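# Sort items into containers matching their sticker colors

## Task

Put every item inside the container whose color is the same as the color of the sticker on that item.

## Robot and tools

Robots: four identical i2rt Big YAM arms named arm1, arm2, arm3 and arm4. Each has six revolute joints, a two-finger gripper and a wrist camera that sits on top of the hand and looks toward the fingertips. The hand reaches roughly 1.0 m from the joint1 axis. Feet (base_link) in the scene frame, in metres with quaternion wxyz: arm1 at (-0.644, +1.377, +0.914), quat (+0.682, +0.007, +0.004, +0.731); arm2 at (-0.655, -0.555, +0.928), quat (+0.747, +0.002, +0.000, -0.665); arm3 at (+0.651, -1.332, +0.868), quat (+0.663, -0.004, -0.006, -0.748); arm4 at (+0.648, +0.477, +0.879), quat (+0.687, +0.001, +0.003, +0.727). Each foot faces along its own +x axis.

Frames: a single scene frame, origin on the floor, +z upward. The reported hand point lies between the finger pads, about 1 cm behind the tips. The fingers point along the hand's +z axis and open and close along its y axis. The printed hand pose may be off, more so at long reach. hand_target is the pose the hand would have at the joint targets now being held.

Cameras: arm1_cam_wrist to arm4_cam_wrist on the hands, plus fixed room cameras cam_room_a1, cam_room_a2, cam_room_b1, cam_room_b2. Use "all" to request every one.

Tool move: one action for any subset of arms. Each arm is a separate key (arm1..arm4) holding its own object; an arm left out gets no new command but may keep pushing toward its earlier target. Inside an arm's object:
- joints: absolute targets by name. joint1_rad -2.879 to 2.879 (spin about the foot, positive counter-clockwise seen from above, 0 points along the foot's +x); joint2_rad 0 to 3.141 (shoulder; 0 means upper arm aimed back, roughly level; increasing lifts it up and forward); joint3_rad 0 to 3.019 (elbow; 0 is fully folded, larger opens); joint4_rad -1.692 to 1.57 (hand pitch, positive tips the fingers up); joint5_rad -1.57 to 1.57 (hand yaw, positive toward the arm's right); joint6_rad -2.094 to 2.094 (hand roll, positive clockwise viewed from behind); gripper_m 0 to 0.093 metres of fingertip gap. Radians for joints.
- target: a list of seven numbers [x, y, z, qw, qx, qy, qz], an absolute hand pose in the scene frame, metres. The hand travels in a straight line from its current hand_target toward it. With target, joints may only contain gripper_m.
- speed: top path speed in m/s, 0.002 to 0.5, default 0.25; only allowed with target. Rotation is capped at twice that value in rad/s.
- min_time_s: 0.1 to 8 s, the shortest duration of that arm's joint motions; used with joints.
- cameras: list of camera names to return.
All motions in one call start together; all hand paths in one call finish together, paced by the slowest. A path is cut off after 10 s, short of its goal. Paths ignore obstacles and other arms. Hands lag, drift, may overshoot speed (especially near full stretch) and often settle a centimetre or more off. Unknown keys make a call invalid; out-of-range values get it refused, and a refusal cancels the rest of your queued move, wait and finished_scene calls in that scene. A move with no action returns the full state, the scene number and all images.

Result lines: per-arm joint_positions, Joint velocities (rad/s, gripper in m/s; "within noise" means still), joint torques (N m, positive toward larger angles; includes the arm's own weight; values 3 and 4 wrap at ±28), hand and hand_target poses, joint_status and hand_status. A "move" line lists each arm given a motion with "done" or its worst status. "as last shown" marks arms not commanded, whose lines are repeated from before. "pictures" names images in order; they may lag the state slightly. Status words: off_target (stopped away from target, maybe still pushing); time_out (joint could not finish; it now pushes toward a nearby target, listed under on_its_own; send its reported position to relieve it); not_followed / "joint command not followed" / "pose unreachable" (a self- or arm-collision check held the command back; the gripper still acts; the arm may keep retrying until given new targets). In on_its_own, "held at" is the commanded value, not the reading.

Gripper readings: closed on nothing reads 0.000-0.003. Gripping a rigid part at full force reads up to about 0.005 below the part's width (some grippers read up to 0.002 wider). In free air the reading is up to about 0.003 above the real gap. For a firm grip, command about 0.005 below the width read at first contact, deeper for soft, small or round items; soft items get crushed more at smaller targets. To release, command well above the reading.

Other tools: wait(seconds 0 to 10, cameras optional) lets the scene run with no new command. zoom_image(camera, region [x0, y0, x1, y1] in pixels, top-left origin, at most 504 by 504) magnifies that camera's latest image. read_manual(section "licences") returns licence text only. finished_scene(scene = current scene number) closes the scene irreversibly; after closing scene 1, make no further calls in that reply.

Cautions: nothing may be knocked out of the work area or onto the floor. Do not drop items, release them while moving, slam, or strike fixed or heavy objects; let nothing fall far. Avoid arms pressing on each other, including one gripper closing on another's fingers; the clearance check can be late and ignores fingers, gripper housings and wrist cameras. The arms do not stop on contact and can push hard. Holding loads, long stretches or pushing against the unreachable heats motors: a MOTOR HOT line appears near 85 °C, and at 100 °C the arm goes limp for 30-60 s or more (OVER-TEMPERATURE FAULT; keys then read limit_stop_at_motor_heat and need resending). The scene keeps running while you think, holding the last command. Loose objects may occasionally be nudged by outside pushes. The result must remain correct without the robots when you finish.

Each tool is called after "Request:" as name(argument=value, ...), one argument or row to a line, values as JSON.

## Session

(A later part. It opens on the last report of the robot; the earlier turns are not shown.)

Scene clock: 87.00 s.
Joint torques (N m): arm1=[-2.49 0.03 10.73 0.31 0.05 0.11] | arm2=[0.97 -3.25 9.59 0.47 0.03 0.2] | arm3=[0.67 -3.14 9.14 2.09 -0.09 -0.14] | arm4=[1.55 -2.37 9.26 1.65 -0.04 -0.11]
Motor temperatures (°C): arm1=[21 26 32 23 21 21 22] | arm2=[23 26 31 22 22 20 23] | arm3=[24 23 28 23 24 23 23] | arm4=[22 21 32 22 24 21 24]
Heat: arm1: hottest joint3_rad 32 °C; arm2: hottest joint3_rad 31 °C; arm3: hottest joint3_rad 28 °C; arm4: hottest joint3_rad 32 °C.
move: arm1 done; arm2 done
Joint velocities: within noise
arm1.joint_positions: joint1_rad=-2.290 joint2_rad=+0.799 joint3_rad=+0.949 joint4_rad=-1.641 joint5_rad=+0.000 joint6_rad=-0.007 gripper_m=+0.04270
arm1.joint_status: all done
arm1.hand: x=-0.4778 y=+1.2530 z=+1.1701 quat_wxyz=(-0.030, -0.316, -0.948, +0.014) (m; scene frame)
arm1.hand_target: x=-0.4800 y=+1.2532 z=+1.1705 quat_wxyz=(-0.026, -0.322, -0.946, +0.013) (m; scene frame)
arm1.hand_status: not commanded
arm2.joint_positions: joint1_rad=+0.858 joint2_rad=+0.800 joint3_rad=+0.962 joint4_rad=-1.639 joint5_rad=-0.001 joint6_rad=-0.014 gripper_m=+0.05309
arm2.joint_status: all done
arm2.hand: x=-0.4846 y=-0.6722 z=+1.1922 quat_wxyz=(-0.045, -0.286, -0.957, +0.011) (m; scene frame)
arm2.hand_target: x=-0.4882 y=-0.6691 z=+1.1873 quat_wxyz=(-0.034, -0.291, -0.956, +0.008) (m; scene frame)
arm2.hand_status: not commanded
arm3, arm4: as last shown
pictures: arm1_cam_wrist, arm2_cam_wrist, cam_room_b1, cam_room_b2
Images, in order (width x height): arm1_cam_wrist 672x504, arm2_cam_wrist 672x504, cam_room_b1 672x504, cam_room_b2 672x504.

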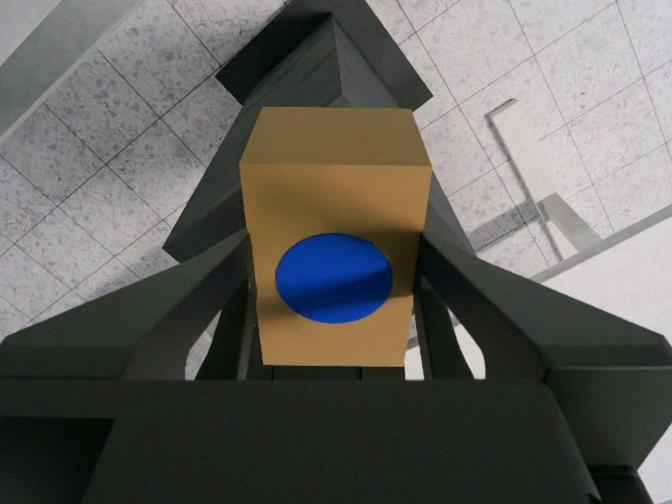

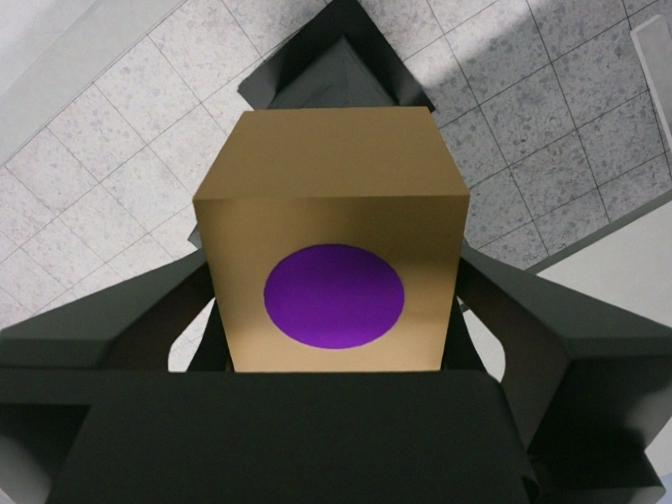

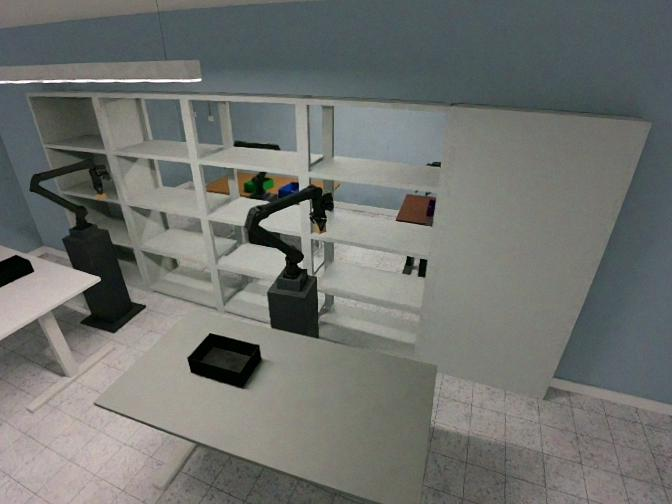

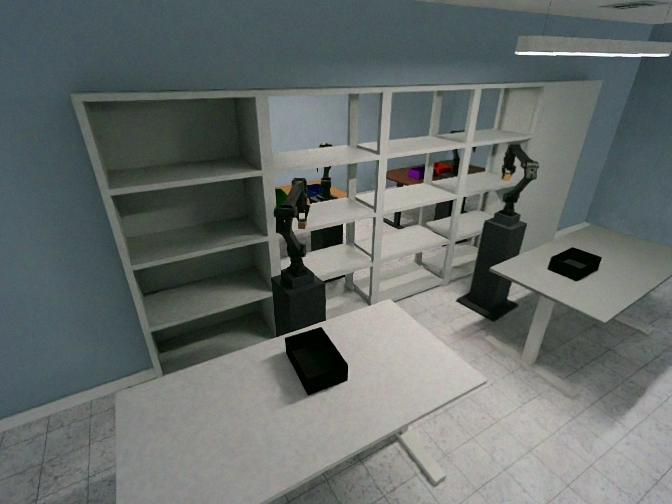

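Request:
move(
  arm1={"target":[-0.09,0.947,1.095,0,0.321,0.947,0]},
  arm2={"target":[-0.09,-0.935,1.095,0,0.292,0.956,0]},
  cameras=["arm1_cam_wrist","arm2_cam_wrist"],
)

Request:
move(
  arm1={"target":[-0.093,0.944,1.035,0,0.321,0.947,0],"speed":0.15},
  arm2={"target":[-0.093,-0.933,1.02,0,0.292,0.956,0],"speed":0.15},
  cameras=["arm1_cam_wrist","arm2_cam_wrist","cam_room_a1","cam_room_a2"],
)

Request:
zoom_image(
  camera="cam_room_a2",
  region=[350, 130, 450, 220],
)

Request:
zoom_image(
  camera="cam_room_a1",
  region=[280, 130, 400, 240],
)

Scene clock: 99.07 s.
Joint torques (N m): arm1=[-2.73 -20.66 16.24 0.03 -0.08 0.02] | arm2=[1.26 -23.12 15.62 0.09 0.15 0.21] | arm3=[0.73 -3.14 9.13 2.1 -0.08 -0.13] | arm4=[1.03 -2.26 9.25 1.81 -0.05 -0.09]
Motor temperatures (°C): arm1=[21 25 32 23 21 21 22] | arm2=[23 26 32 22 22 20 24] | arm3=[24 23 29 23 24 23 23] | arm4=[22 21 33 22 24 21 24]
Heat: arm1: hottest joint3_rad 32 °C; arm2: hottest joint3_rad 32 °C; arm3: hottest joint3_rad 29 °C; arm4: hottest joint3_rad 33 °C.
move: arm1 off_target; arm2 off_target
Joint velocities: within noise
arm1.joint_positions: joint1_rad=-2.292 joint2_rad=+2.255 joint3_rad=+2.338 joint4_rad=-1.684 joint5_rad=-0.005 joint6_rad=-0.007 gripper_m=+0.04270
arm1.joint_status: not commanded
arm1.hand: x=-0.0951 y=+0.9602 z=+1.0694 quat_wxyz=(+0.021, -0.317, -0.948, -0.006) (m; scene frame)
arm1.hand_target: x=-0.0913 y=+0.9481 z=+1.0950 quat_wxyz=(-0.005, -0.321, -0.947, +0.002) (m; scene frame)
arm1.hand_status: off_target (0.029 m and 2.6 deg from the pose sent, 0.500 m and 3.8 deg at the start; a joint's target at an end of its range on 22 of 88 steps)
arm2.joint_positions: joint1_rad=+0.858 joint2_rad=+2.173 joint3_rad=+2.174 joint4_rad=-1.599 joint5_rad=+0.000 joint6_rad=-0.011 gripper_m=+0.05309
arm2.joint_status: not commanded
arm2.hand: x=-0.1030 y=-0.9305 z=+1.0846 quat_wxyz=(+0.012, -0.288, -0.958, -0.006) (m; scene frame)
arm2.hand_target: x=-0.0908 y=-0.9344 z=+1.0949 quat_wxyz=(-0.001, -0.292, -0.956, +0.000) (m; scene frame)
arm2.hand_status: off_target (0.017 m and 1.7 deg from the pose sent, 0.484 m and 5.4 deg at the start)
arm3, arm4: as last shown
pictures: arm1_cam_wrist, arm2_cam_wrist
Images, in order (width x height): arm1_cam_wrist 672x504, arm2_cam_wrist 672x504.

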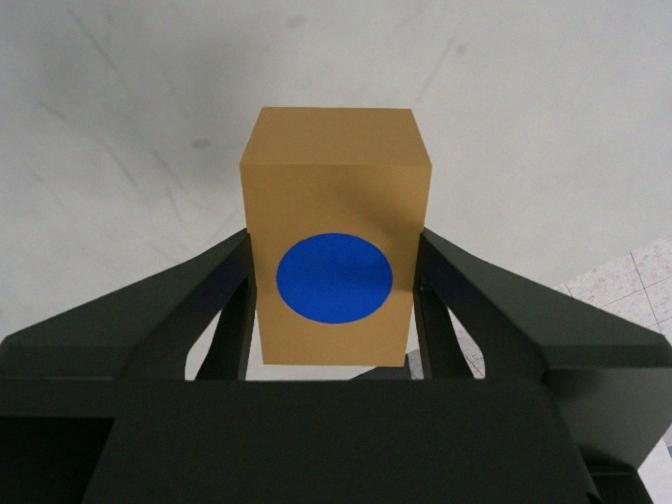

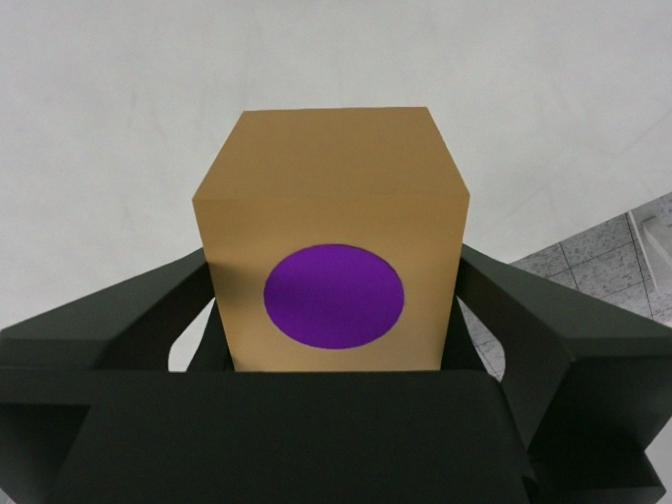

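Scene clock: 100.17 s.
Joint torques (N m): arm1=[-3.08 -20.48 10.88 0.83 -0.01 -0.05] | arm2=[1.32 -23 10.03 1.31 0.15 0.2] | arm3=[0.73 -3.14 9.14 2.03 -0.08 -0.12] | arm4=[0.97 -2.67 9.18 1.8 -0.04 -0.08]
Motor temperatures (°C): arm1=[21 25 33 23 21 21 22] | arm2=[23 26 32 22 22 20 24] | arm3=[24 23 29 23 24 23 23] | arm4=[22 21 33 22 24 21 24]
Heat: arm1: hottest joint3_rad 33 °C; arm2: hottest joint3_rad 32 °C; arm3: hottest joint3_rad 29 °C; arm4: hottest joint3_rad 33 °C.
move: arm1 done; arm2 off_target
Joint velocities: within noise
arm1.joint_positions: joint1_rad=-2.299 joint2_rad=+2.255 joint3_rad=+2.242 joint4_rad=-1.563 joint5_rad=-0.006 joint6_rad=-0.008 gripper_m=+0.04270
arm1.joint_status: not commanded
arm1.hand: x=-0.0924 y=+0.9520 z=+1.0323 quat_wxyz=(+0.009, -0.320, -0.947, -0.003) (m; scene frame)
arm1.hand_target: x=-0.0931 y=+0.9441 z=+1.0350 quat_wxyz=(+0.000, -0.321, -0.947, +0.000) (m; scene frame)
arm1.hand_status: done (0.008 m and 1.1 deg from the pose sent, 0.038 m and 2.6 deg at the start)
arm2.joint_positions: joint1_rad=+0.858 joint2_rad=+2.177 joint3_rad=+2.053 joint4_rad=-1.435 joint5_rad=+0.000 joint6_rad=-0.011 gripper_m=+0.05309
arm2.joint_status: not commanded
arm2.hand: x=-0.0963 y=-0.9349 z=+1.0358 quat_wxyz=(-0.006, -0.288, -0.958, +0.000) (m; scene frame)
arm2.hand_target: x=-0.0933 y=-0.9328 z=+1.0200 quat_wxyz=(+0.000, -0.292, -0.956, +0.000) (m; scene frame)
arm2.hand_status: off_target (0.016 m and 0.9 deg from the pose sent, 0.066 m and 1.6 deg at the start)
arm3, arm4: as last shown
pictures: arm1_cam_wrist, arm2_cam_wrist, cam_room_a1, cam_room_a2
Images, in order (width x height): arm1_cam_wrist 672x504, arm2_cam_wrist 672x504, cam_room_a1 672x504, cam_room_a2 672x504.

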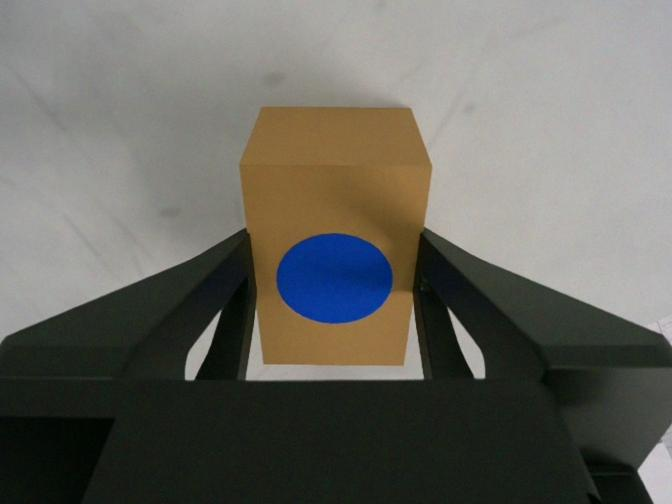

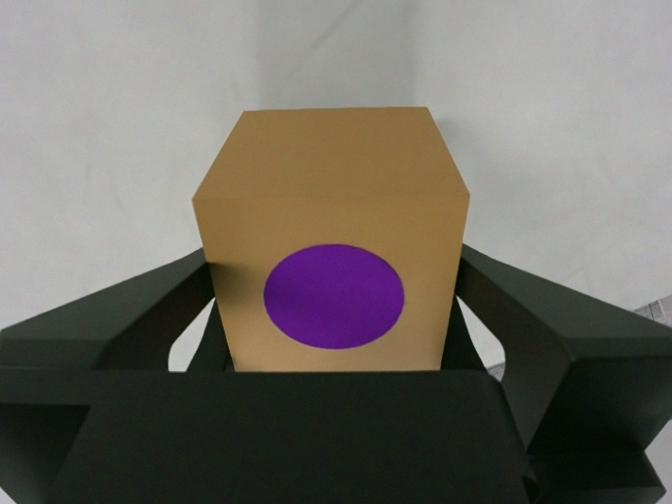

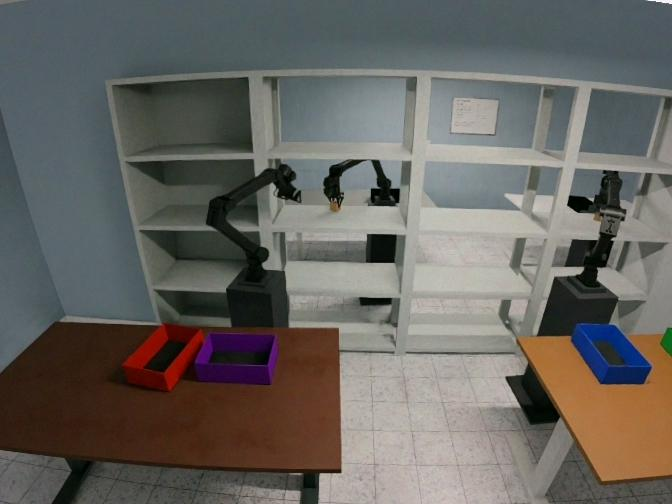

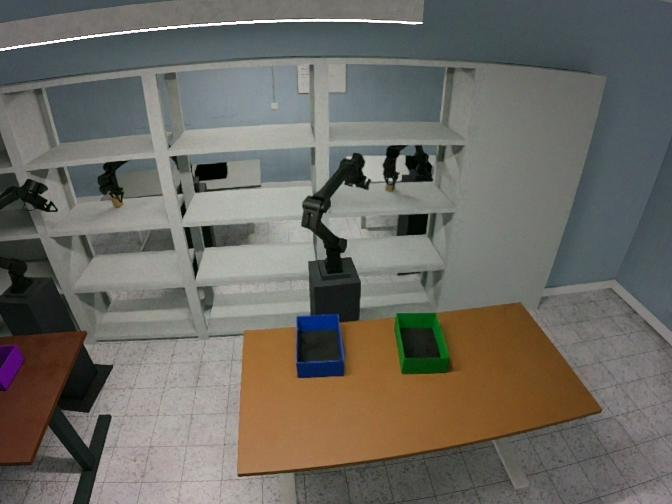

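Scaled by 5.040.

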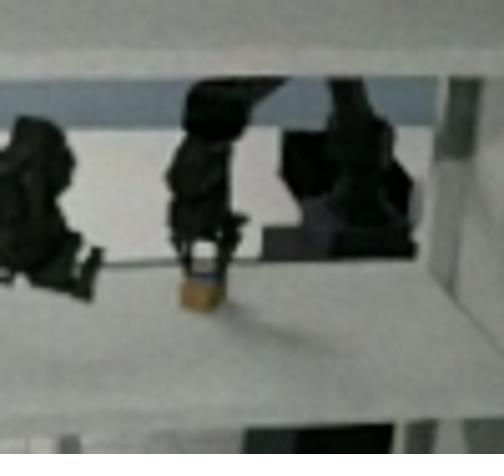

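Scaled by 4.200.

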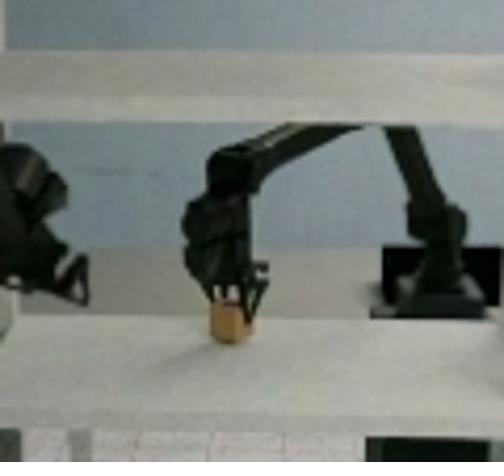

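Request:
move(
  arm1={"target":[-0.0924,0.952,1.02,0,0.321,0.947,0],"speed":0.05},
  arm2={"target":[-0.0963,-0.935,1.005,0,0.292,0.956,0],"speed":0.05},
  cameras=["arm1_cam_wrist","arm2_cam_wrist","arm3_cam_wrist","arm4_cam_wrist"],
)

Scene clock: 118.37 s.
Joint torques (N m): arm1=[-1.03 -20.31 8.79 1.31 -0.04 0.07] | arm2=[0.91 -22.83 9.26 1.39 0.13 0.16] | arm3=[0.73 -3.25 9.13 2.07 -0.09 -0.12] | arm4=[1.14 -2.49 9.14 1.83 -0.04 -0.09]
Motor temperatures (°C): arm1=[21 27 33 23 21 21 22] | arm2=[23 28 32 22 22 20 24] | arm3=[24 23 29 23 24 23 23] | arm4=[22 21 33 22 24 21 24]
Heat: arm1: hottest joint3_rad 33 °C; arm2: hottest joint3_rad 32 °C; arm3: hottest joint3_rad 29 °C; arm4: hottest joint3_rad 33 °C.
move: arm1 off_target; arm2 off_target
Joint velocities: within noise
arm1.joint_positions: joint1_rad=-2.299 joint2_rad=+2.233 joint3_rad=+2.200 joint4_rad=-1.518 joint5_rad=-0.006 joint6_rad=-0.008 gripper_m=+0.04270
arm1.joint_status: not commanded
arm1.hand: x=-0.0923 y=+0.9519 z=+1.0308 quat_wxyz=(-0.002, -0.320, -0.947, +0.001) (m; scene frame)
arm1.hand_target: x=-0.0924 y=+0.9521 z=+1.0202 quat_wxyz=(+0.000, -0.321, -0.947, +0.000) (m; scene frame)
arm1.hand_status: off_target (0.011 m and 0.3 deg from the pose sent, 0.012 m and 1.1 deg at the start)
arm2.joint_positions: joint1_rad=+0.858 joint2_rad=+2.177 joint3_rad=+2.027 joint4_rad=-1.399 joint5_rad=+0.000 joint6_rad=-0.011 gripper_m=+0.05310
arm2.joint_status: not commanded
arm2.hand: x=-0.0954 y=-0.9355 z=+1.0259 quat_wxyz=(-0.011, -0.288, -0.958, +0.002) (m; scene frame)
arm2.hand_target: x=-0.0967 y=-0.9347 z=+1.0052 quat_wxyz=(+0.000, -0.292, -0.956, +0.000) (m; scene frame)
arm2.hand_status: off_target (0.021 m and 1.4 deg from the pose sent, 0.031 m and 0.9 deg at the start)
arm3, arm4: as last shown
pictures: arm1_cam_wrist, arm2_cam_wrist, arm3_cam_wrist, arm4_cam_wrist
Images, in order (width x height): arm1_cam_wrist 672x504, arm2_cam_wrist 672x504, arm3_cam_wrist 672x504, arm4_cam_wrist 672x504.

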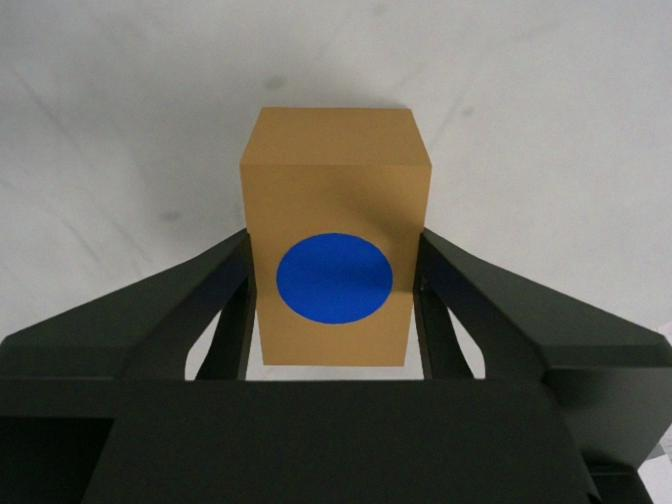

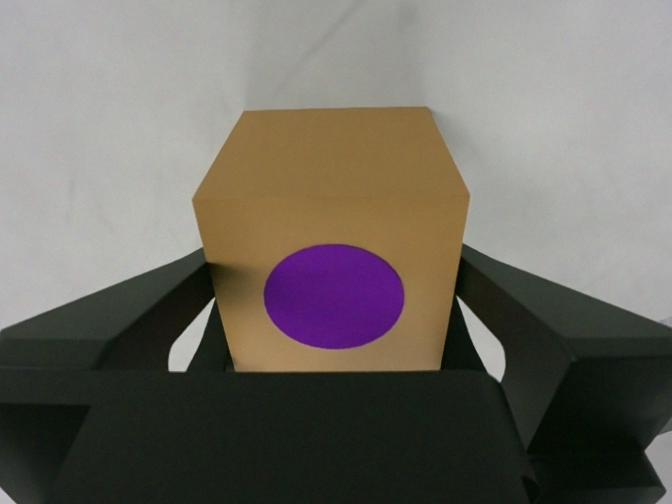

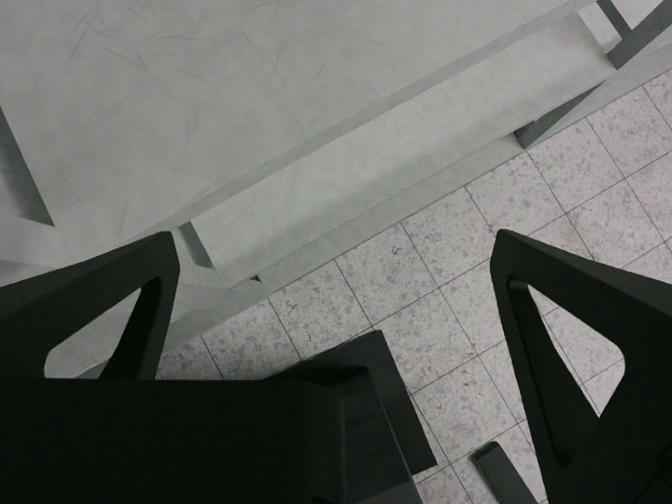

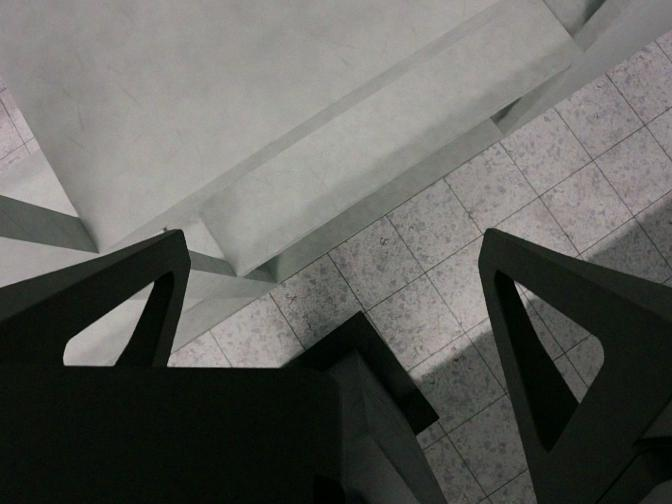

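Request:
move(
  arm1={"target":[-0.0924,0.952,1.01,0,0.321,0.947,0],"speed":0.05},
  arm2={"target":[-0.0963,-0.935,0.993,0,0.292,0.956,0],"speed":0.05},
)

Request:
wait(
  seconds=0.3,
  cameras=["arm1_cam_wrist","arm2_cam_wrist","cam_room_a1","cam_room_b1"],
)

Scene clock: 122.67 s.
Joint torques (N m): arm1=[-2.32 -19.49 8.55 1.28 0.02 0.03] | arm2=[0.97 -22.36 7.99 2.21 0.14 0.15] | arm3=[0.62 -3.02 9.17 2.09 -0.08 -0.12] | arm4=[1.14 -2.08 9.25 1.89 -0.01 -0.08]
Motor temperatures (°C): arm1=[21 27 33 23 21 21 22] | arm2=[23 28 31 22 22 20 24] | arm3=[24 23 29 23 24 23 23] | arm4=[22 21 33 22 24 21 24]
Heat: arm1: hottest joint3_rad 33 °C; arm2: hottest joint3_rad 31 °C; arm3: hottest joint3_rad 29 °C; arm4: hottest joint3_rad 33 °C.
move: arm1 off_target; arm2 off_target
Joint velocities: within noise
arm1.joint_positions: joint1_rad=-2.299 joint2_rad=+2.224 joint3_rad=+2.181 joint4_rad=-1.499 joint5_rad=-0.007 joint6_rad=-0.008 gripper_m=+0.04270
arm1.joint_status: not commanded
arm1.hand: x=-0.0924 y=+0.9520 z=+1.0302 quat_wxyz=(-0.007, -0.320, -0.947, +0.003) (m; scene frame)
arm1.hand_target: x=-0.0928 y=+0.9524 z=+1.0102 quat_wxyz=(+0.000, -0.321, -0.947, +0.000) (m; scene frame)
arm1.hand_status: off_target (0.020 m and 0.9 deg from the pose sent, 0.021 m and 0.3 deg at the start)
arm2.joint_positions: joint1_rad=+0.858 joint2_rad=+2.176 joint3_rad=+2.021 joint4_rad=-1.392 joint5_rad=+0.000 joint6_rad=-0.011 gripper_m=+0.05310
arm2.joint_status: not commanded
arm2.hand: x=-0.0955 y=-0.9354 z=+1.0243 quat_wxyz=(-0.012, -0.288, -0.958, +0.002) (m; scene frame)
arm2.hand_target: x=-0.0973 y=-0.9343 z=+0.9937 quat_wxyz=(+0.000, -0.292, -0.956, +0.000) (m; scene frame)
arm2.hand_status: off_target (0.031 m and 1.4 deg from the pose sent, 0.033 m and 1.4 deg at the start)
arm3, arm4: as last shown
pictures: none

Scene clock: 122.97 s.
Joint torques (N m): arm1=[-1.26 -19.08 8.49 1.4 0 0.05] | arm2=[0.97 -22.24 7.98 2.24 0.14 0.16] | arm3=[0.67 -3.19 9.14 2.09 -0.1 -0.12] | arm4=[1.44 -2.73 9.32 1.74 -0.02 -0.09]
Motor temperatures (°C): arm1=[21 27 33 23 21 21 22] | arm2=[23 28 31 22 22 20 24] | arm3=[24 23 29 23 24 23 23] | arm4=[22 21 33 22 24 21 24]
Heat: arm1: hottest joint3_rad 33 °C; arm2: hottest joint3_rad 31 °C; arm3: hottest joint3_rad 29 °C; arm4: hottest joint3_rad 33 °C.
Joint velocities: within noise
arm1.joint_positions: joint1_rad=-2.299 joint2_rad=+2.224 joint3_rad=+2.181 joint4_rad=-1.499 joint5_rad=-0.007 joint6_rad=-0.008 gripper_m=+0.04270
arm1.joint_status: not commanded
arm1.hand: x=-0.0924 y=+0.9520 z=+1.0302 quat_wxyz=(-0.007, -0.320, -0.947, +0.003) (m; scene frame)
arm1.hand_target: x=-0.0928 y=+0.9524 z=+1.0102 quat_wxyz=(+0.000, -0.321, -0.947, +0.000) (m; scene frame)
arm1.hand_status: off_target (0.020 m and 0.9 deg from the pose sent, 0.021 m and 0.3 deg at the start)
arm2.joint_positions: joint1_rad=+0.858 joint2_rad=+2.176 joint3_rad=+2.021 joint4_rad=-1.392 joint5_rad=+0.000 joint6_rad=-0.011 gripper_m=+0.05310
arm2.joint_status: not commanded
arm2.hand: x=-0.0955 y=-0.9354 z=+1.0243 quat_wxyz=(-0.012, -0.288, -0.958, +0.002) (m; scene frame)
arm2.hand_target: x=-0.0973 y=-0.9343 z=+0.9937 quat_wxyz=(+0.000, -0.292, -0.956, +0.000) (m; scene frame)
arm2.hand_status: off_target (0.031 m and 1.4 deg from the pose sent, 0.033 m and 1.4 deg at the start)
arm3.joint_positions: joint1_rad=-1.934 joint2_rad=+0.794 joint3_rad=+1.005 joint4_rad=-1.016 joint5_rad=+0.002 joint6_rad=+0.008 gripper_m=+0.09397
arm3.joint_status: not commanded
arm3.hand: x=+0.3410 y=-1.1630 z=+1.2146 quat_wxyz=(+0.083, -0.900, +0.229, +0.361) (m; scene frame)
arm3.hand_target: x=+0.3390 y=-1.1590 z=+1.2123 quat_wxyz=(+0.086, -0.899, +0.228, +0.363) (m; scene frame)
arm3.hand_status: not commanded
arm4.joint_positions: joint1_rad=+0.936 joint2_rad=+0.790 joint3_rad=+0.999 joint4_rad=-1.018 joint5_rad=+0.003 joint6_rad=+0.014 gripper_m=+0.09397
arm4.joint_status: not commanded
arm4.hand: x=+0.3584 y=+0.6698 z=+1.2267 quat_wxyz=(-0.103, +0.887, -0.273, -0.358) (m; scene frame)
arm4.hand_target: x=+0.3526 y=+0.6711 z=+1.2273 quat_wxyz=(-0.104, +0.888, -0.263, -0.362) (m; scene frame)
arm4.hand_status: not commanded
wait: 0.30 s; at rest by 0.27 s
pictures: arm1_cam_wrist, arm2_cam_wrist, cam_room_a1, cam_room_b1
Images, in order (width x height): arm1_cam_wrist 672x504, arm2_cam_wrist 672x504, cam_room_a1 672x504, cam_room_b1 672x504.

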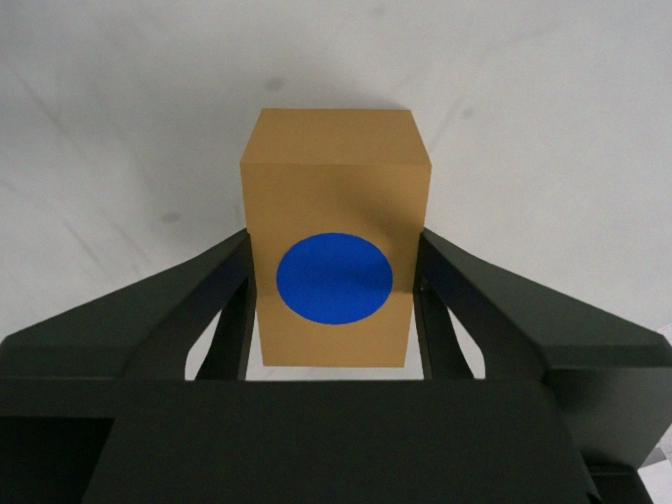

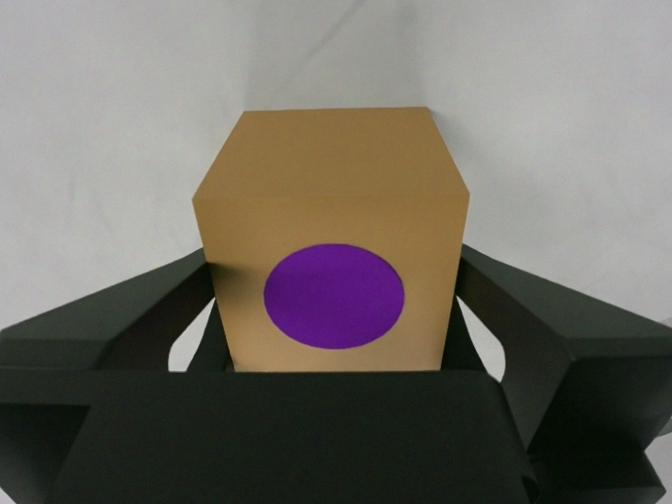

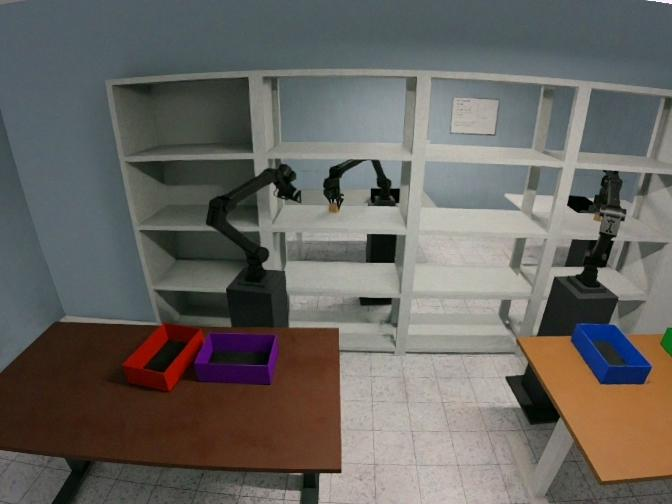

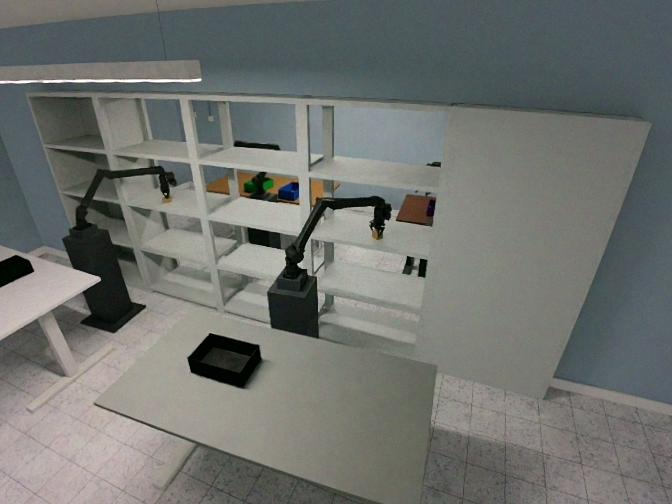

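Request:
move(
  arm1={"target":[-0.0924,0.952,1.026,0,0.321,0.947,0],"speed":0.05},
  arm2={"target":[-0.0963,-0.935,1.017,0,0.292,0.956,0],"speed":0.05},
)

Request:
move(
  arm1={"joints":{"gripper_m":0.085}},
  arm2={"joints":{"gripper_m":0.09}},
  cameras=["arm1_cam_wrist","arm2_cam_wrist"],
)

Scene clock: 130.33 s.
Joint torques (N m): arm1=[-1.85 -19.14 11.77 0.01 0 0.06] | arm2=[0.85 -23.3 11.54 0.08 0.14 0.15] | arm3=[0.73 -3.31 9.17 2.06 -0.1 -0.12] | arm4=[1.03 -2.9 9.26 1.8 0 -0.07]
Motor temperatures (°C): arm1=[21 28 33 23 21 21 22] | arm2=[23 28 31 22 22 20 24] | arm3=[24 23 29 23 24 23 23] | arm4=[22 21 34 22 24 21 24]
Heat: arm1: hottest joint3_rad 33 °C; arm2: hottest joint3_rad 31 °C; arm3: hottest joint3_rad 29 °C; arm4: hottest joint3_rad 34 °C.
move: arm1 done; arm2 done
Joint velocities: within noise
arm1.joint_positions: joint1_rad=-2.299 joint2_rad=+2.223 joint3_rad=+2.181 joint4_rad=-1.500 joint5_rad=-0.007 joint6_rad=-0.008 gripper_m=+0.04270
arm1.joint_status: not commanded
arm1.hand: x=-0.0925 y=+0.9522 z=+1.0304 quat_wxyz=(-0.007, -0.320, -0.947, +0.003) (m; scene frame)
arm1.hand_target: x=-0.0924 y=+0.9521 z=+1.0261 quat_wxyz=(+0.000, -0.321, -0.947, +0.000) (m; scene frame)
arm1.hand_status: done (0.004 m and 0.9 deg from the pose sent, 0.004 m and 0.9 deg at the start)
arm2.joint_positions: joint1_rad=+0.858 joint2_rad=+2.176 joint3_rad=+2.021 joint4_rad=-1.393 joint5_rad=+0.000 joint6_rad=-0.011 gripper_m=+0.05310
arm2.joint_status: not commanded
arm2.hand: x=-0.0958 y=-0.9353 z=+1.0245 quat_wxyz=(-0.011, -0.288, -0.958, +0.002) (m; scene frame)
arm2.hand_target: x=-0.0964 y=-0.9349 z=+1.0170 quat_wxyz=(+0.000, -0.292, -0.956, +0.000) (m; scene frame)
arm2.hand_status: done (0.008 m and 1.4 deg from the pose sent, 0.007 m and 1.4 deg at the start)
arm3, arm4: as last shown
pictures: none

Scene clock: 130.90 s.
Joint torques (N m): arm1=[-1.96 -19.37 11.78 0.08 -0.03 0.05] | arm2=[0.73 -23.12 11.51 0.21 0.14 0.15] | arm3=[0.73 -3.14 9.13 2.04 -0.09 -0.12] | arm4=[1.2 -2.61 9.28 1.77 -0.03 -0.1]
Motor temperatures (°C): arm1=[21 28 33 23 21 21 22] | arm2=[23 28 31 22 22 20 24] | arm3=[24 23 29 23 24 23 23] | arm4=[22 21 34 22 24 21 24]
Heat: arm1: hottest joint3_rad 33 °C; arm2: hottest joint3_rad 31 °C; arm3: hottest joint3_rad 29 °C; arm4: hottest joint3_rad 34 °C.
move: arm1 done; arm2 done
Joint velocities: within noise
arm1.joint_positions: joint1_rad=-2.299 joint2_rad=+2.227 joint3_rad=+2.181 joint4_rad=-1.502 joint5_rad=-0.007 joint6_rad=-0.008 gripper_m=+0.08496
arm1.joint_status: all done
arm1.hand: x=-0.0931 y=+0.9526 z=+1.0279 quat_wxyz=(-0.004, -0.320, -0.947, +0.002) (m; scene frame)
arm1.hand_target: x=-0.0924 y=+0.9521 z=+1.0261 quat_wxyz=(+0.000, -0.321, -0.947, +0.000) (m; scene frame)
arm1.hand_status: not commanded
arm2.joint_positions: joint1_rad=+0.858 joint2_rad=+2.176 joint3_rad=+2.021 joint4_rad=-1.397 joint5_rad=+0.000 joint6_rad=-0.011 gripper_m=+0.08993
arm2.joint_status: all done
arm2.hand: x=-0.0965 y=-0.9348 z=+1.0242 quat_wxyz=(-0.009, -0.288, -0.958, +0.001) (m; scene frame)
arm2.hand_target: x=-0.0964 y=-0.9349 z=+1.0170 quat_wxyz=(+0.000, -0.292, -0.956, +0.000) (m; scene frame)
arm2.hand_status: not commanded
arm3, arm4: as last shown
pictures: arm1_cam_wrist, arm2_cam_wrist
Images, in order (width x height): arm1_cam_wrist 672x504, arm2_cam_wrist 672x504.

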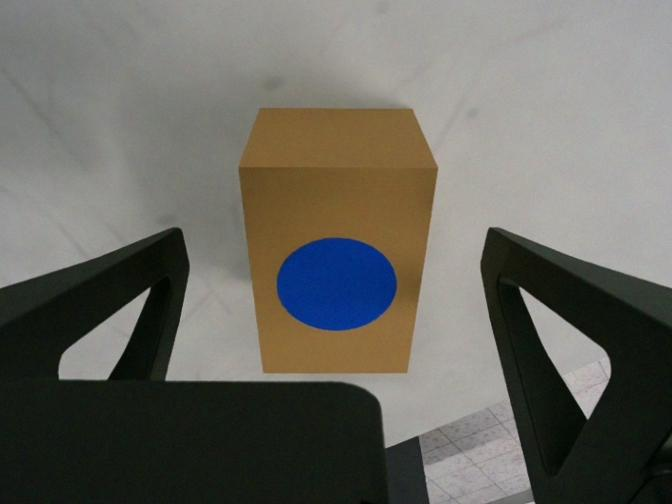

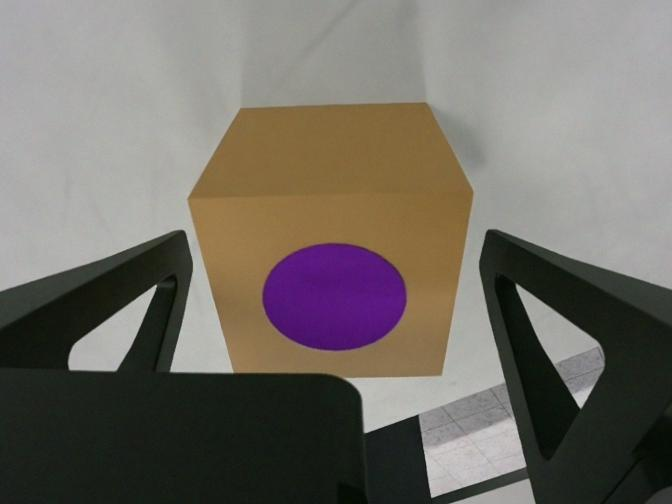

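Request:
move(
  arm1={"target":[-0.0924,0.952,1.13,0,0.321,0.947,0],"speed":0.2},
  arm2={"target":[-0.0963,-0.935,1.13,0,0.292,0.956,0],"speed":0.2},
)

Request:
move(
  arm1={"target":[-0.42,1.205,1.16,0,0.321,0.947,0],"speed":0.4},
  arm2={"target":[-0.42,-0.71,1.17,0,0.292,0.956,0],"speed":0.4},
  cameras=["cam_room_a1"],
)

Request:
move(
  arm4={"target":[-0.03,0.914,1.11,0.12,-0.869,0.257,0.405],"speed":0.35},
  arm3={"target":[-0.028,-0.973,1.1,0.103,-0.879,0.221,0.41],"speed":0.35},
  cameras=["arm3_cam_wrist","arm4_cam_wrist"],
)

Scene clock: 137.10 s.
Joint torques (N m): arm1=[-2.49 -21.6 15.34 0.1 -0.01 0.04] | arm2=[0.97 -24.41 14.27 0.12 0.13 0.16] | arm3=[0.56 -3.08 9.13 2.09 -0.08 -0.12] | arm4=[1.32 -3.02 9.31 1.72 -0.03 -0.1]
Motor temperatures (°C): arm1=[21 28 33 23 21 21 22] | arm2=[23 29 32 22 22 20 24] | arm3=[24 23 29 23 24 23 23] | arm4=[22 21 34 22 24 21 24]
Heat: arm1: hottest joint3_rad 33 °C; arm2: hottest joint3_rad 32 °C; arm3: hottest joint3_rad 29 °C; arm4: hottest joint3_rad 34 °C.
move: arm1 off_target; arm2 off_target
Joint velocities: within noise
arm1.joint_positions: joint1_rad=-2.299 joint2_rad=+2.212 joint3_rad=+2.341 joint4_rad=-1.684 joint5_rad=-0.007 joint6_rad=-0.008 gripper_m=+0.08496
arm1.joint_status: not commanded
arm1.hand: x=-0.0986 y=+0.9575 z=+1.0991 quat_wxyz=(-0.001, -0.320, -0.947, +0.001) (m; scene frame)
arm1.hand_target: x=-0.0938 y=+0.9532 z=+1.1296 quat_wxyz=(-0.028, -0.321, -0.947, +0.010) (m; scene frame)
arm1.hand_status: off_target (0.032 m and 0.2 deg from the pose sent, 0.102 m and 0.5 deg at the start; a joint's target at an end of its range on 21 of 35 steps)
arm2.joint_positions: joint1_rad=+0.858 joint2_rad=+2.170 joint3_rad=+2.253 joint4_rad=-1.670 joint5_rad=+0.000 joint6_rad=-0.011 gripper_m=+0.08993
arm2.joint_status: not commanded
arm2.hand: x=-0.1025 y=-0.9311 z=+1.1166 quat_wxyz=(+0.007, -0.288, -0.958, -0.004) (m; scene frame)
arm2.hand_target: x=-0.0968 y=-0.9346 z=+1.1299 quat_wxyz=(-0.005, -0.292, -0.956, +0.001) (m; scene frame)
arm2.hand_status: off_target (0.015 m and 1.1 deg from the pose sent, 0.106 m and 1.2 deg at the start; a joint's target at an end of its range on 16 of 35 steps)
arm3, arm4: as last shown
pictures: none

Scene clock: 138.97 s.
Joint torques (N m): arm1=[-2.37 -2.73 10.88 0.08 0.04 0] | arm2=[1.49 -5.95 9.47 0.36 0.11 0.22] | arm3=[0.67 -3.02 9.17 2.11 -0.08 -0.14] | arm4=[1.03 -2.43 9.39 1.78 -0.04 -0.06]
Motor temperatures (°C): arm1=[21 28 33 23 21 21 22] | arm2=[23 28 32 22 22 20 24] | arm3=[24 23 29 23 24 23 23] | arm4=[22 21 34 22 24 21 24]
Heat: arm1: hottest joint3_rad 33 °C; arm2: hottest joint3_rad 32 °C; arm3: hottest joint3_rad 29 °C; arm4: hottest joint3_rad 34 °C.
move: arm1 done; arm2 off_target
Joint velocities: within noise
arm1.joint_positions: joint1_rad=-2.299 joint2_rad=+1.044 joint3_rad=+1.062 joint4_rad=-1.560 joint5_rad=-0.007 joint6_rad=-0.008 gripper_m=+0.08496
arm1.joint_status: not commanded
arm1.hand: x=-0.4187 y=+1.2062 z=+1.1613 quat_wxyz=(-0.007, -0.320, -0.947, +0.003) (m; scene frame)
arm1.hand_target: x=-0.4201 y=+1.2051 z=+1.1600 quat_wxyz=(+0.000, -0.321, -0.947, +0.000) (m; scene frame)
arm1.hand_status: done (0.002 m and 0.9 deg from the pose sent, 0.410 m and 0.2 deg at the start)
arm2.joint_positions: joint1_rad=+0.869 joint2_rad=+1.054 joint3_rad=+1.069 joint4_rad=-1.547 joint5_rad=+0.001 joint6_rad=+0.002 gripper_m=+0.08994
arm2.joint_status: not commanded
arm2.hand: x=-0.4180 y=-0.7142 z=+1.1793 quat_wxyz=(-0.019, -0.289, -0.957, +0.004) (m; scene frame)
arm2.hand_target: x=-0.4202 y=-0.7100 z=+1.1702 quat_wxyz=(+0.000, -0.292, -0.956, +0.000) (m; scene frame)
arm2.hand_status: off_target (0.010 m and 2.2 deg from the pose sent, 0.390 m and 1.1 deg at the start)
arm3, arm4: as last shown
pictures: cam_room_a1
Images, in order (width x height): cam_room_a1 672x504.

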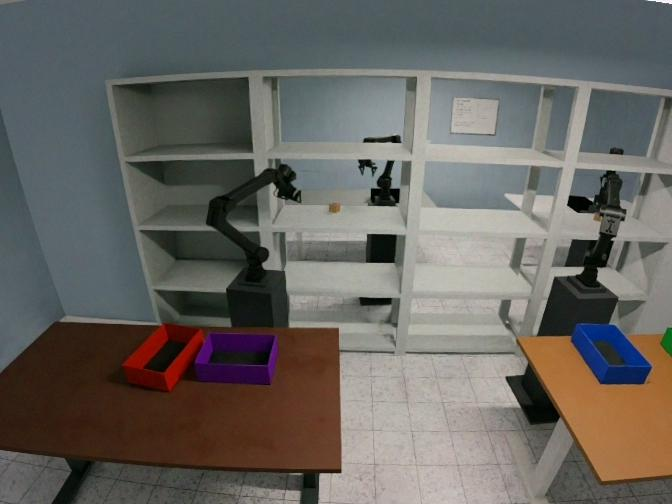

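Scene clock: 141.20 s.
Joint torques (N m): arm1=[-2.14 -3.31 10.77 0.05 0.04 -0.02] | arm2=[1.61 -5.83 9.48 0.4 0.11 0.23] | arm3=[1.96 -22.12 14.06 1.66 0.13 -0.11] | arm4=[1.79 -22.53 13.14 0.77 0.2 -0.09]
Motor temperatures (°C): arm1=[21 27 33 23 21 21 22] | arm2=[23 28 31 22 22 20 24] | arm3=[24 23 29 23 24 23 23] | arm4=[22 21 34 22 24 21 24]
Heat: arm1: hottest joint3_rad 33 °C; arm2: hottest joint3_rad 31 °C; arm3: hottest joint3_rad 29 °C; arm4: hottest joint3_rad 34 °C.
move: arm3 off_target; arm4 off_target
Joint velocities: within noise
arm1, arm2: as last shown
arm2.joint_positions: joint1_rad=+0.869 joint2_rad=+1.054 joint3_rad=+1.069 joint4_rad=-1.547 joint5_rad=+0.001 joint6_rad=+0.003 gripper_m=+0.08994
arm3.joint_positions: joint1_rad=-1.934 joint2_rad=+1.870 joint3_rad=+1.613 joint4_rad=-0.495 joint5_rad=+0.017 joint6_rad=+0.008 gripper_m=+0.09397
arm3.joint_status: not commanded
arm3.hand: x=-0.0107 y=-0.9772 z=+1.0681 quat_wxyz=(+0.095, -0.890, +0.229, +0.383) (m; scene frame)
arm3.hand_target: x=-0.0261 y=-0.9740 z=+1.1004 quat_wxyz=(+0.103, -0.879, +0.221, +0.410) (m; scene frame)
arm3.hand_status: off_target (0.037 m and 3.5 deg from the pose sent, 0.431 m and 6.6 deg at the start)
arm4.joint_positions: joint1_rad=+0.939 joint2_rad=+1.981 joint3_rad=+1.780 joint4_rad=-0.532 joint5_rad=+0.006 joint6_rad=+0.014 gripper_m=+0.09397
arm4.joint_status: not commanded
arm4.hand: x=-0.0160 y=+0.9113 z=+1.0892 quat_wxyz=(-0.113, +0.873, -0.268, -0.392) (m; scene frame)
arm4.hand_target: x=-0.0288 y=+0.9132 z=+1.1099 quat_wxyz=(-0.120, +0.869, -0.257, -0.405) (m; scene frame)
arm4.hand_status: off_target (0.025 m and 2.2 deg from the pose sent, 0.473 m and 6.3 deg at the start)
pictures: arm3_cam_wrist, arm4_cam_wrist
Images, in order (width x height): arm3_cam_wrist 672x504, arm4_cam_wrist 672x504.

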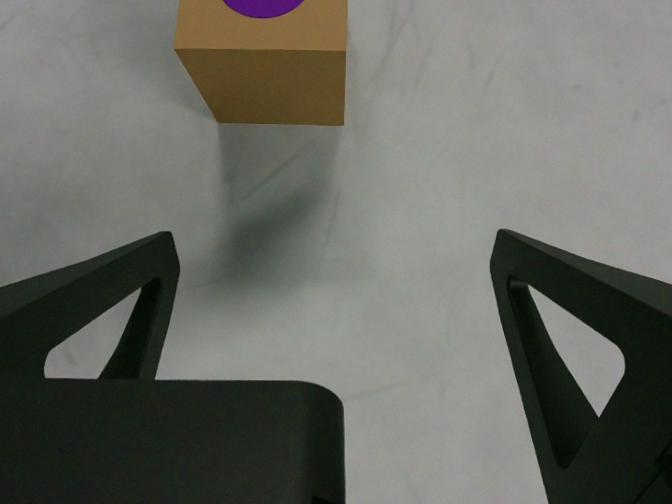

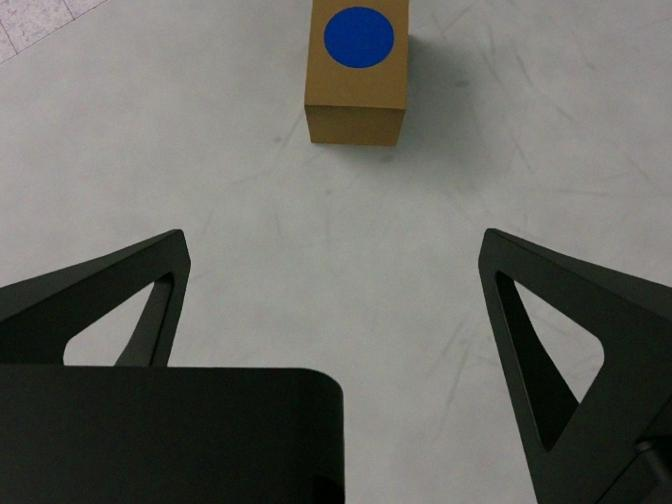

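Request:
move(
  arm4={"target":[-0.041,0.931,1.096,0.12,-0.869,0.257,0.405],"speed":0.2},
  arm3={"target":[-0.055,-0.984,1.09,0.103,-0.879,0.221,0.41],"speed":0.2},
  cameras=["arm3_cam_wrist","arm4_cam_wrist"],
)

Scene clock: 172.80 s.
Joint torques (N m): arm1=[-2.43 -2.9 10.63 0.16 -0.03 -0.01] | arm2=[1.55 -5.83 9.48 0.4 0.11 0.22] | arm3=[2.14 -21.77 14.15 1.55 0.13 0.03] | arm4=[0.85 -21.83 13 0.92 -0.07 -0.04]
Motor temperatures (°C): arm1=[21 26 32 23 21 21 22] | arm2=[23 26 30 22 22 20 23] | arm3=[24 25 30 23 24 23 23] | arm4=[22 25 42 22 24 21 24]
Heat: arm1: hottest joint3_rad 32 °C; arm2: hottest joint3_rad 30 °C; arm3: hottest joint3_rad 30 °C; arm4: hottest joint3_rad 42 °C.
move: arm3 off_target; arm4 off_target
Joint velocities: within noise
arm1, arm2: as last shown
arm3.joint_positions: joint1_rad=-1.902 joint2_rad=+1.915 joint3_rad=+1.674 joint4_rad=-0.495 joint5_rad=+0.042 joint6_rad=+0.015 gripper_m=+0.09397
arm3.joint_status: not commanded
arm3.hand: x=-0.0371 y=-0.9864 z=+1.0688 quat_wxyz=(+0.101, -0.888, +0.222, +0.390) (m; scene frame)
arm3.hand_target: x=-0.0535 y=-0.9848 z=+1.0901 quat_wxyz=(+0.103, -0.879, +0.221, +0.410) (m; scene frame)
arm3.hand_status: off_target (0.028 m and 2.5 deg from the pose sent, 0.050 m and 3.5 deg at the start)
arm4.joint_positions: joint1_rad=+0.939 joint2_rad=+2.024 joint3_rad=+1.840 joint4_rad=-0.532 joint5_rad=+0.004 joint6_rad=+0.007 gripper_m=+0.09397
arm4.joint_status: not commanded
arm4.hand: x=-0.0311 y=+0.9206 z=+1.0888 quat_wxyz=(-0.116, +0.871, -0.263, -0.399) (m; scene frame)
arm4.hand_target: x=-0.0401 y=+0.9304 z=+1.0959 quat_wxyz=(-0.120, +0.869, -0.257, -0.406) (m; scene frame)
arm4.hand_status: off_target (0.016 m and 1.1 deg from the pose sent, 0.032 m and 2.2 deg at the start)
pictures: arm3_cam_wrist, arm4_cam_wrist
Images, in order (width x height): arm3_cam_wrist 672x504, arm4_cam_wrist 672x504.

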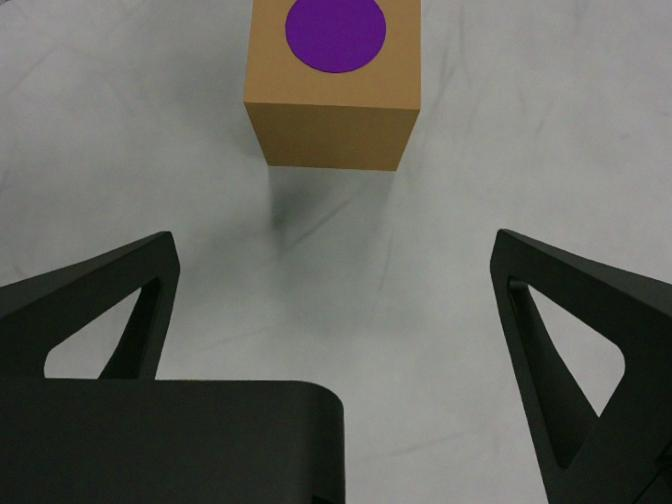

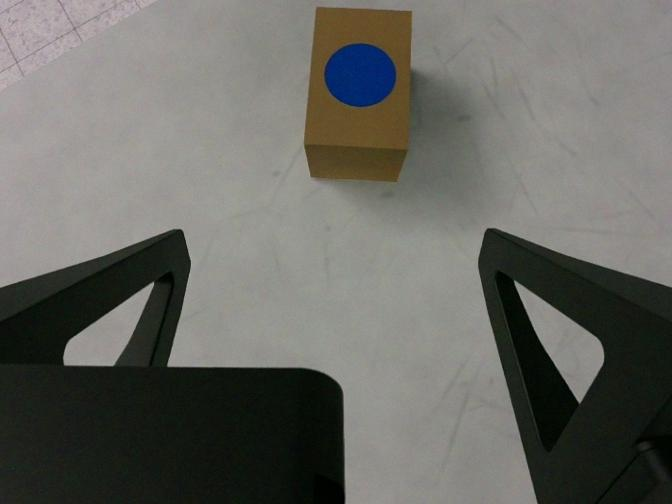

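Request:
move(
  arm4={"target":[-0.078,0.967,1.055,0.12,-0.869,0.257,0.405],"speed":0.2},
  arm3={"target":[-0.095,-0.961,1.062,0.103,-0.879,0.221,0.41],"speed":0.2},
  cameras=["arm3_cam_wrist","arm4_cam_wrist"],
)

Scene clock: 180.33 s.
Joint torques (N m): arm1=[-2.2 -3.31 10.69 0.23 0.03 -0.05] | arm2=[1.49 -5.83 9.47 0.38 0.11 0.22] | arm3=[1.9 -25.05 14.13 1.22 -0.04 0] | arm4=[0.73 -25.76 13.2 0.91 -0.06 -0.08]
Motor temperatures (°C): arm1=[21 25 32 23 21 21 22] | arm2=[23 26 30 22 22 20 23] | arm3=[24 26 31 23 24 23 23] | arm4=[22 25 42 22 24 21 24]
Heat: arm1: hottest joint3_rad 32 °C; arm2: hottest joint3_rad 30 °C; arm3: hottest joint3_rad 31 °C; arm4: hottest joint3_rad 42 °C.
move: arm3 off_target; arm4 off_target
Joint velocities: within noise
arm1, arm2: as last shown
arm3.joint_positions: joint1_rad=-1.902 joint2_rad=+2.070 joint3_rad=+1.827 joint4_rad=-0.498 joint5_rad=+0.042 joint6_rad=+0.015 gripper_m=+0.09397
arm3.joint_status: not commanded
arm3.hand: x=-0.0803 y=-0.9659 z=+1.0331 quat_wxyz=(+0.100, -0.889, +0.222, +0.387) (m; scene frame)
arm3.hand_target: x=-0.0933 y=-0.9619 z=+1.0624 quat_wxyz=(+0.103, -0.879, +0.221, +0.410) (m; scene frame)
arm3.hand_status: off_target (0.033 m and 2.9 deg from the pose sent, 0.064 m and 2.5 deg at the start)
arm4.joint_positions: joint1_rad=+0.925 joint2_rad=+2.215 joint3_rad=+2.027 joint4_rad=-0.545 joint5_rad=-0.007 joint6_rad=-0.002 gripper_m=+0.09397
arm4.joint_status: not commanded
arm4.hand: x=-0.0696 y=+0.9568 z=+1.0364 quat_wxyz=(-0.113, +0.874, -0.264, -0.392) (m; scene frame)
arm4.hand_target: x=-0.0768 y=+0.9663 z=+1.0549 quat_wxyz=(-0.120, +0.869, -0.257, -0.405) (m; scene frame)
arm4.hand_status: off_target (0.023 m and 1.9 deg from the pose sent, 0.074 m and 1.1 deg at the start)
pictures: arm3_cam_wrist, arm4_cam_wrist
Images, in order (width x height): arm3_cam_wrist 672x504, arm4_cam_wrist 672x504.

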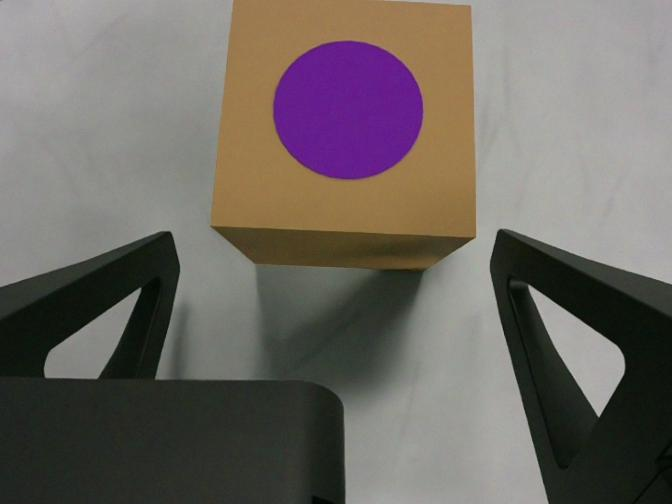

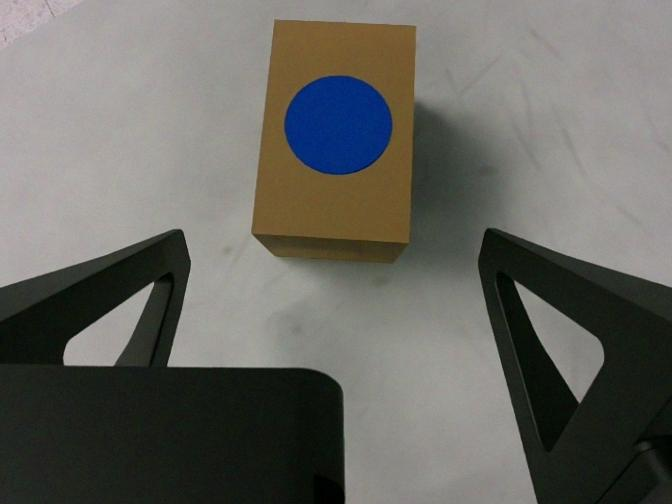

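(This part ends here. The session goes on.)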